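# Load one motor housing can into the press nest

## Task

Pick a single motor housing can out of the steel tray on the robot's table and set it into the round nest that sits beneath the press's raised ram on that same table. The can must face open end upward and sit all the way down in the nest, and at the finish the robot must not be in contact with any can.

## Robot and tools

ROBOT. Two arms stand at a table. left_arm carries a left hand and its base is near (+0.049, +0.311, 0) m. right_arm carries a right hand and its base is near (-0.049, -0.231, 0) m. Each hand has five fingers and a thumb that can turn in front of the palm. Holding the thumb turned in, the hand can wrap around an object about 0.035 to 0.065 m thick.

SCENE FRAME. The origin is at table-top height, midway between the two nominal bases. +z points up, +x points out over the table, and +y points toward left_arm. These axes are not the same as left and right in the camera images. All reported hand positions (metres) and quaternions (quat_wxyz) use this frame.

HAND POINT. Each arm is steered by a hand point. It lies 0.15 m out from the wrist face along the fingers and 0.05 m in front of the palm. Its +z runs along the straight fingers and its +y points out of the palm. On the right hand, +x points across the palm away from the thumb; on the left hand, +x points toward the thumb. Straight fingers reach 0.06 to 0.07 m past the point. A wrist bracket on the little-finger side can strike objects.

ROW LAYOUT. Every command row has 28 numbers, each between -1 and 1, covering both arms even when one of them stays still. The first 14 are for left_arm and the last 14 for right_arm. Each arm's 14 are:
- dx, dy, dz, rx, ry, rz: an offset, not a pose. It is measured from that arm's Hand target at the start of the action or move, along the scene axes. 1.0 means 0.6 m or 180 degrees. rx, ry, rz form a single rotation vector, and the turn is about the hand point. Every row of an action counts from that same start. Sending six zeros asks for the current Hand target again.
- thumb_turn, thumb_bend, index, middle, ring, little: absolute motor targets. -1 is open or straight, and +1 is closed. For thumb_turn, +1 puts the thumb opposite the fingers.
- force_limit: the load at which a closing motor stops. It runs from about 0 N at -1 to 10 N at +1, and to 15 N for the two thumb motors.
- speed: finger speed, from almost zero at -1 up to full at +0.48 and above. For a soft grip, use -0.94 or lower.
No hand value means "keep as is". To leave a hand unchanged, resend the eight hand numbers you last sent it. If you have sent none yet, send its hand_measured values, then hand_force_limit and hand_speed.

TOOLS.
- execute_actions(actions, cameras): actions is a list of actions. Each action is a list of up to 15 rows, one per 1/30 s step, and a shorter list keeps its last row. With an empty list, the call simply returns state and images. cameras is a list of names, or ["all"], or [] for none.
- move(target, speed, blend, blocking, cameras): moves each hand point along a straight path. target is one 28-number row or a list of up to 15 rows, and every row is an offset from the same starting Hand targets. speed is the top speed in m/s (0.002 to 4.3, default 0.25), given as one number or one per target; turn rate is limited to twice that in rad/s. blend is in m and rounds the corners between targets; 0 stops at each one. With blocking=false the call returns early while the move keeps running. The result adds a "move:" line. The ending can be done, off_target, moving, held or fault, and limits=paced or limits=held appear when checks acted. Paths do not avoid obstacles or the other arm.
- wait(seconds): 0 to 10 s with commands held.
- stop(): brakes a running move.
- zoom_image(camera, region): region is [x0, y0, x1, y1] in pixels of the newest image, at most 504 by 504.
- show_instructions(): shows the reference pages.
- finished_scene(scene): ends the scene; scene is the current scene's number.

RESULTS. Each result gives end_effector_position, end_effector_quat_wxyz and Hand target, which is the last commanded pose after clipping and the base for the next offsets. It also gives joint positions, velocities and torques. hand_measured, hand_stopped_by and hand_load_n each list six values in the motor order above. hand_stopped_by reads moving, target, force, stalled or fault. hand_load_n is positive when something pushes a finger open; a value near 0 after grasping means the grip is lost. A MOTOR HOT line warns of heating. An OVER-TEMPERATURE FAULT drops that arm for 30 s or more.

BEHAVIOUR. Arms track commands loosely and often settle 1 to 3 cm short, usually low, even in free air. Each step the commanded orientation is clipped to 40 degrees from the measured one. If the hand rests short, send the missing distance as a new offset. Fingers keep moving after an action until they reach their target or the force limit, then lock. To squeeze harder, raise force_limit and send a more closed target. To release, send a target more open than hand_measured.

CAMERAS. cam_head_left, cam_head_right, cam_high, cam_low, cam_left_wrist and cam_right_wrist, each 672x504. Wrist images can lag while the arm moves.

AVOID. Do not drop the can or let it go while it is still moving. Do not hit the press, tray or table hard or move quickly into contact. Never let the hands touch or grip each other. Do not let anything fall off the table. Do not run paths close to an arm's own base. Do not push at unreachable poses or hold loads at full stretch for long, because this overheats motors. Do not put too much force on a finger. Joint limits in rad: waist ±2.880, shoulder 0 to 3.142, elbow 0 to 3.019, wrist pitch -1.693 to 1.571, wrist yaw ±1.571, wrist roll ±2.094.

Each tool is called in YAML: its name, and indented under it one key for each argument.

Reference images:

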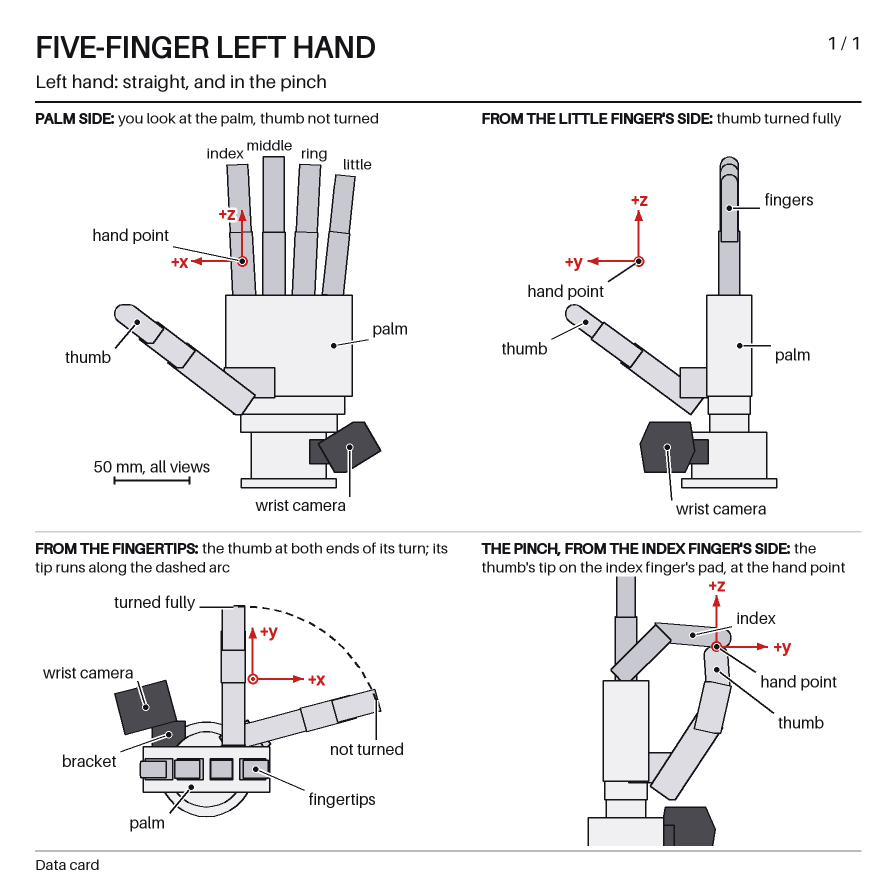

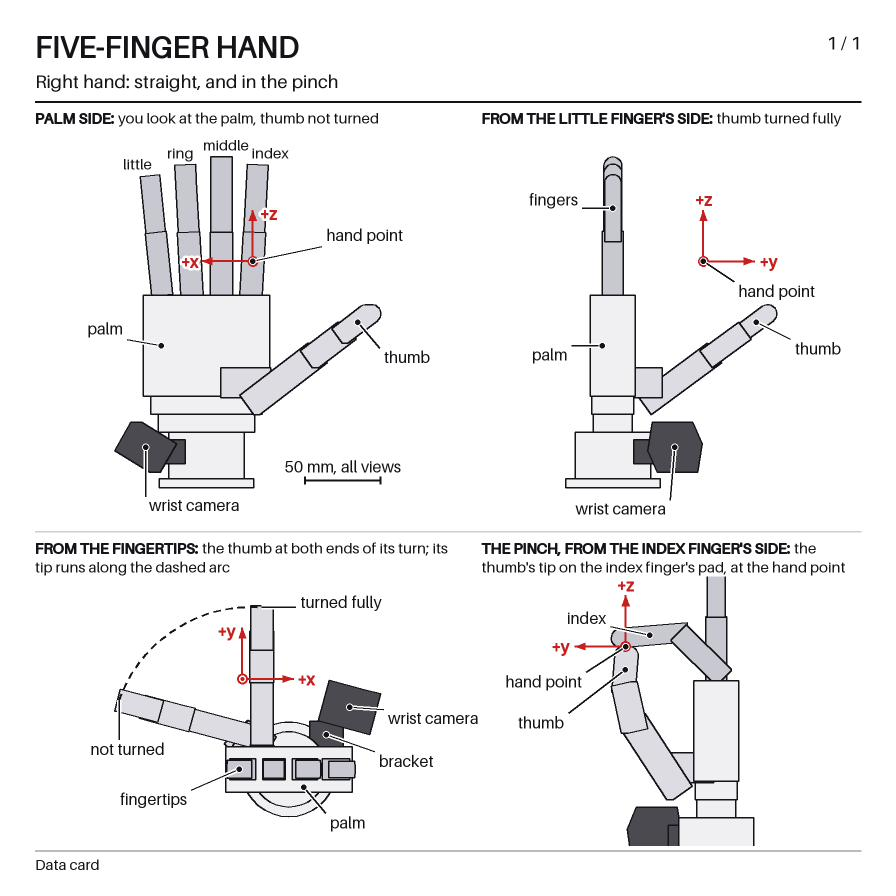

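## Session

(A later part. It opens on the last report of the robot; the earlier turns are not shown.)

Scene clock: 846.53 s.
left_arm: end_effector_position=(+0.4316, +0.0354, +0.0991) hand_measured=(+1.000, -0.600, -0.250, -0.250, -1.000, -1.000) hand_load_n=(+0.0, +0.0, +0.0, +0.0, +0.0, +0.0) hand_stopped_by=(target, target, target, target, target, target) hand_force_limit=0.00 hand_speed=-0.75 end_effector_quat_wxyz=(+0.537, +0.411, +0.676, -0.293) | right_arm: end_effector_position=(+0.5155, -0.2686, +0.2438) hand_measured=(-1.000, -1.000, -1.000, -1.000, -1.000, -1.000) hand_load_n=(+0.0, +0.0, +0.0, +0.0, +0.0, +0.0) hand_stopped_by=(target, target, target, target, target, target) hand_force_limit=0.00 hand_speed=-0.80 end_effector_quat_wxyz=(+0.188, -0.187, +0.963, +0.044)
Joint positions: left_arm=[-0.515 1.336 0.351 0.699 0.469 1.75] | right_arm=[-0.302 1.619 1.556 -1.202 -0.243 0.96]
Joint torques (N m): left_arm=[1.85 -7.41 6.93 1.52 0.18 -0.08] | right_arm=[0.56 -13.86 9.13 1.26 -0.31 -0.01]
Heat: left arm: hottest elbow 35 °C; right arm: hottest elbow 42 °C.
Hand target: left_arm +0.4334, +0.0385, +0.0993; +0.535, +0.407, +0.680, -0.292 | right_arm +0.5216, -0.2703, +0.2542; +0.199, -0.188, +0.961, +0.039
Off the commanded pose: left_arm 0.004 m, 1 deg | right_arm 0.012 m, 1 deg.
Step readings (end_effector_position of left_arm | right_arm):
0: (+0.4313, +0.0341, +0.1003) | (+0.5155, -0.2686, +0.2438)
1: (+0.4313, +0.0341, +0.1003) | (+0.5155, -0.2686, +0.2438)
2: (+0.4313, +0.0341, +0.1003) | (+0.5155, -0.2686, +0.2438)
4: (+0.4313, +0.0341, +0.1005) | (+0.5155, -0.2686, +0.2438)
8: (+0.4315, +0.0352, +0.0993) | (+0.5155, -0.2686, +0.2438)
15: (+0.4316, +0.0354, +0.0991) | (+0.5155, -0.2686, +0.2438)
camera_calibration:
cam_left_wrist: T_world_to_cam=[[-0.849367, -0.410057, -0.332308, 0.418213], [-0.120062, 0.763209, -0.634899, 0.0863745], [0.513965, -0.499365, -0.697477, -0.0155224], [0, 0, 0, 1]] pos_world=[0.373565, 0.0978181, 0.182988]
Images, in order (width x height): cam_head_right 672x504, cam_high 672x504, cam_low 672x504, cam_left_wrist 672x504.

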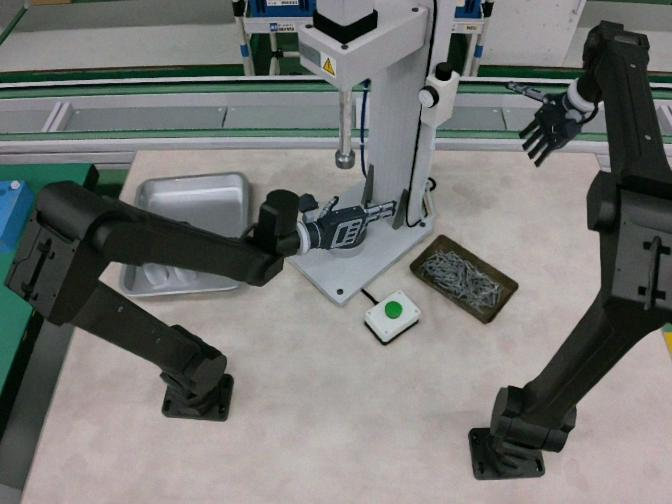

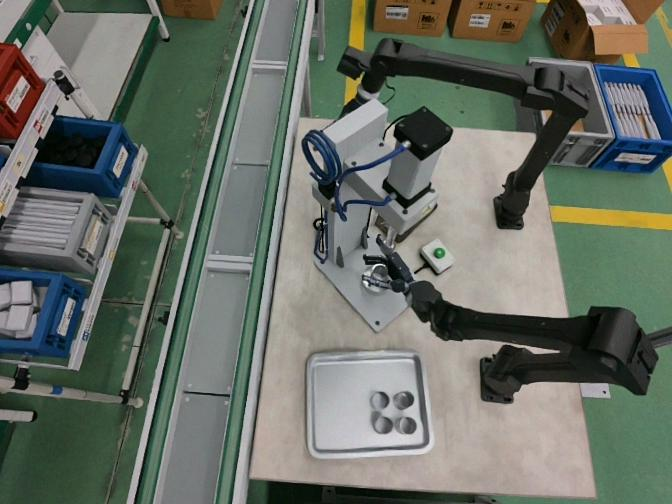

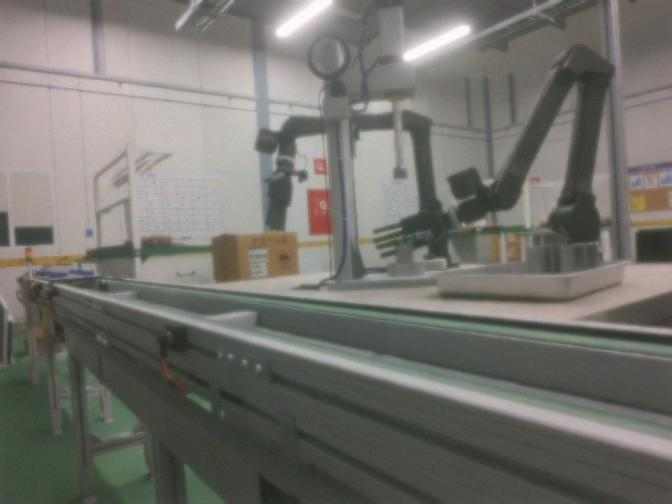

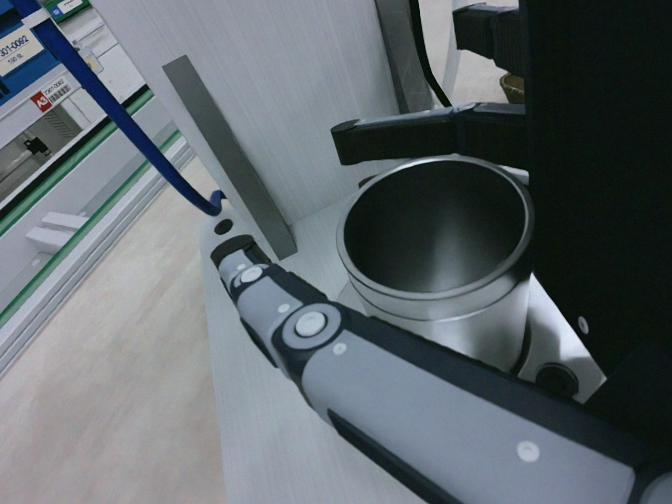

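move:
  target:
    - [0,0,0,0,0,0,1,-1,-1,-1,-1,-1,0.0,-0.5,0,0,0,0,0,0,-1,-1,-1,-1,-1,-1,0,-0.8]
    - [-0.08,0.14,0.03,0,0,0,1,-1,-1,-1,-1,-1,0.0,-0.5,0,0,0,0,0,0,-1,-1,-1,-1,-1,-1,0,-0.8]
    - [-0.08,0.2,0.2,0,0,0,1,-1,-1,-1,-1,-1,0.0,-0.5,0,0,0,0,0,0,-1,-1,-1,-1,-1,-1,0,-0.8]
  speed: 0.12
  cameras: ["cam_head_right","cam_head_left","cam_high","cam_low","cam_left_wrist"]

zoom_image:
  camera: "cam_high"
  region: [355, 255, 400, 300]

zoom_image:
  camera: "cam_low"
  region: [380, 210, 440, 285]

zoom_image:
  camera: "cam_head_right"
  region: [315, 190, 385, 260]

Scene clock: 863.03 s.
left_arm: end_effector_position=(+0.3782, +0.1580, +0.1971) hand_measured=(+1.000, -1.000, -1.000, -1.000, -1.000, -1.000) hand_load_n=(+0.0, +0.0, +0.0, +0.0, +0.0, +0.0) hand_stopped_by=(target, target, target, target, target, target) hand_force_limit=0.00 hand_speed=-0.50 end_effector_quat_wxyz=(+0.522, +0.400, +0.691, -0.300) | right_arm: end_effector_position=(+0.5155, -0.2686, +0.2438) hand_measured=(-1.000, -1.000, -1.000, -1.000, -1.000, -1.000) hand_load_n=(+0.0, +0.0, +0.0, +0.0, +0.0, +0.0) hand_stopped_by=(target, target, target, target, target, target) hand_force_limit=0.00 hand_speed=-0.80 end_effector_quat_wxyz=(+0.188, -0.187, +0.963, +0.044)
Joint positions: left_arm=[-0.105 0.619 0.368 -0.179 0.85 1.905] | right_arm=[-0.302 1.619 1.556 -1.202 -0.243 0.96]
Joint torques (N m): left_arm=[1.9 -0.5 13.97 1.25 0.51 0.1] | right_arm=[0.26 -13.63 9.17 1.28 -0.32 -0.04]
Heat: left arm: hottest elbow 35 °C; right arm: hottest elbow 42 °C.
Hand target: left_arm +0.3854, +0.1586, +0.2193; +0.535, +0.406, +0.681, -0.292 | right_arm +0.5216, -0.2703, +0.2542; +0.199, -0.188, +0.961, +0.039
Off the commanded pose: left_arm 0.023 m, 2 deg | right_arm 0.012 m, 1 deg.
move: off_target (left_arm, right_arm)
camera_calibration:
cam_left_wrist: T_world_to_cam=[[-0.860087, -0.419408, -0.290426, 0.452988], [-0.158628, 0.760947, -0.629123, 0.0623406], [0.484858, -0.495032, -0.721011, 0.156455], [0, 0, 0, 1]] pos_world=[0.323639, 0.219999, 0.283585]
Images, in order (width x height): cam_head_left 672x504, cam_head_right 672x504, cam_high 672x504, cam_low 672x504, cam_left_wrist 672x504.

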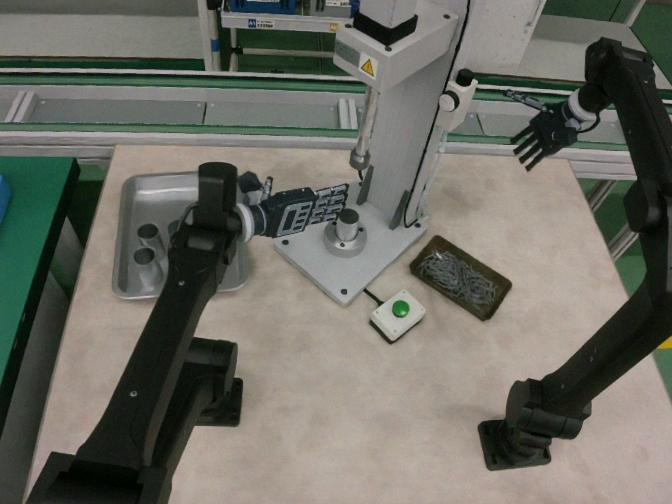

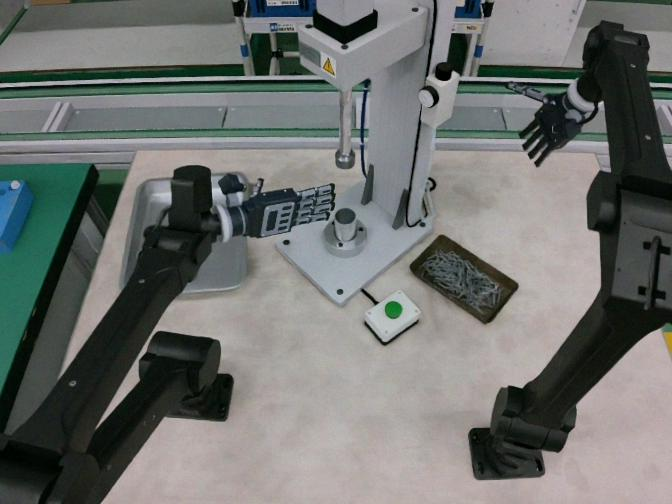

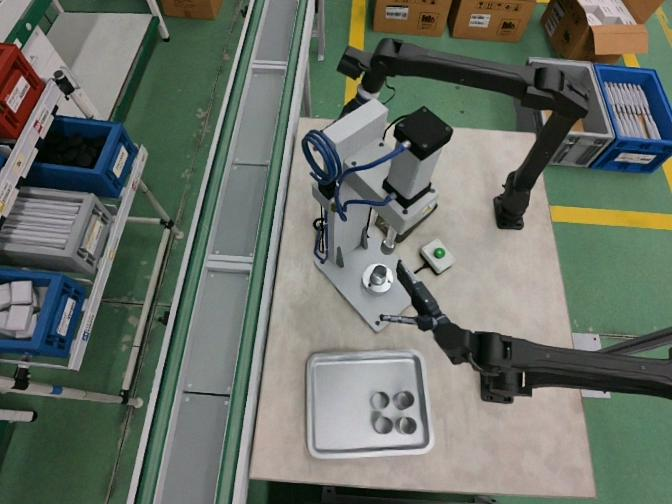

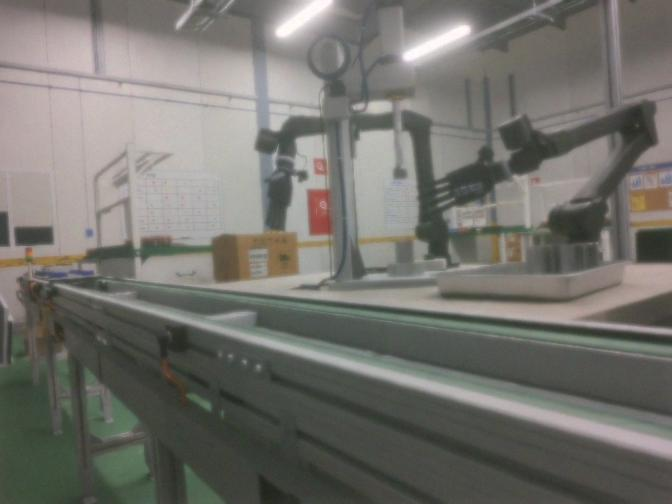

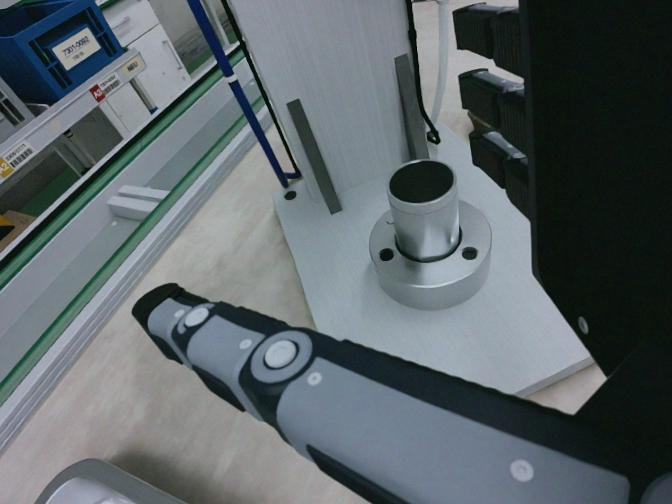

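Scaled by 11.200 from the camera's 672x504 image, which has a finer 960x720 frame.

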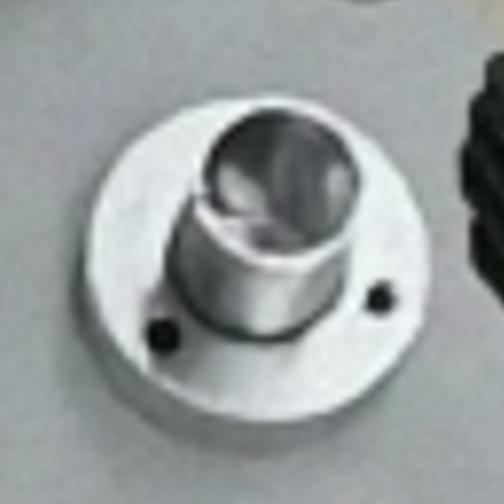

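Scaled by 6.720 from the camera's 672x504 image, which has a finer 960x720 frame.

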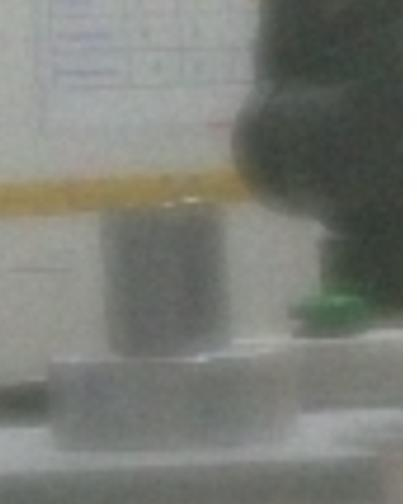

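Scaled by 7.200 from the camera's 672x504 image, which has a finer 960x720 frame.

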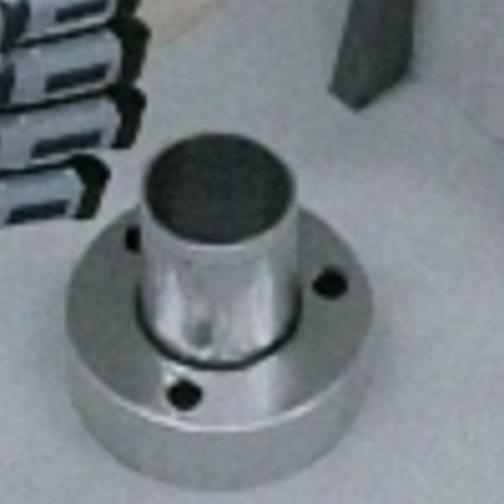

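finished_scene:
  scene: 1

The scene is finished: the task was done.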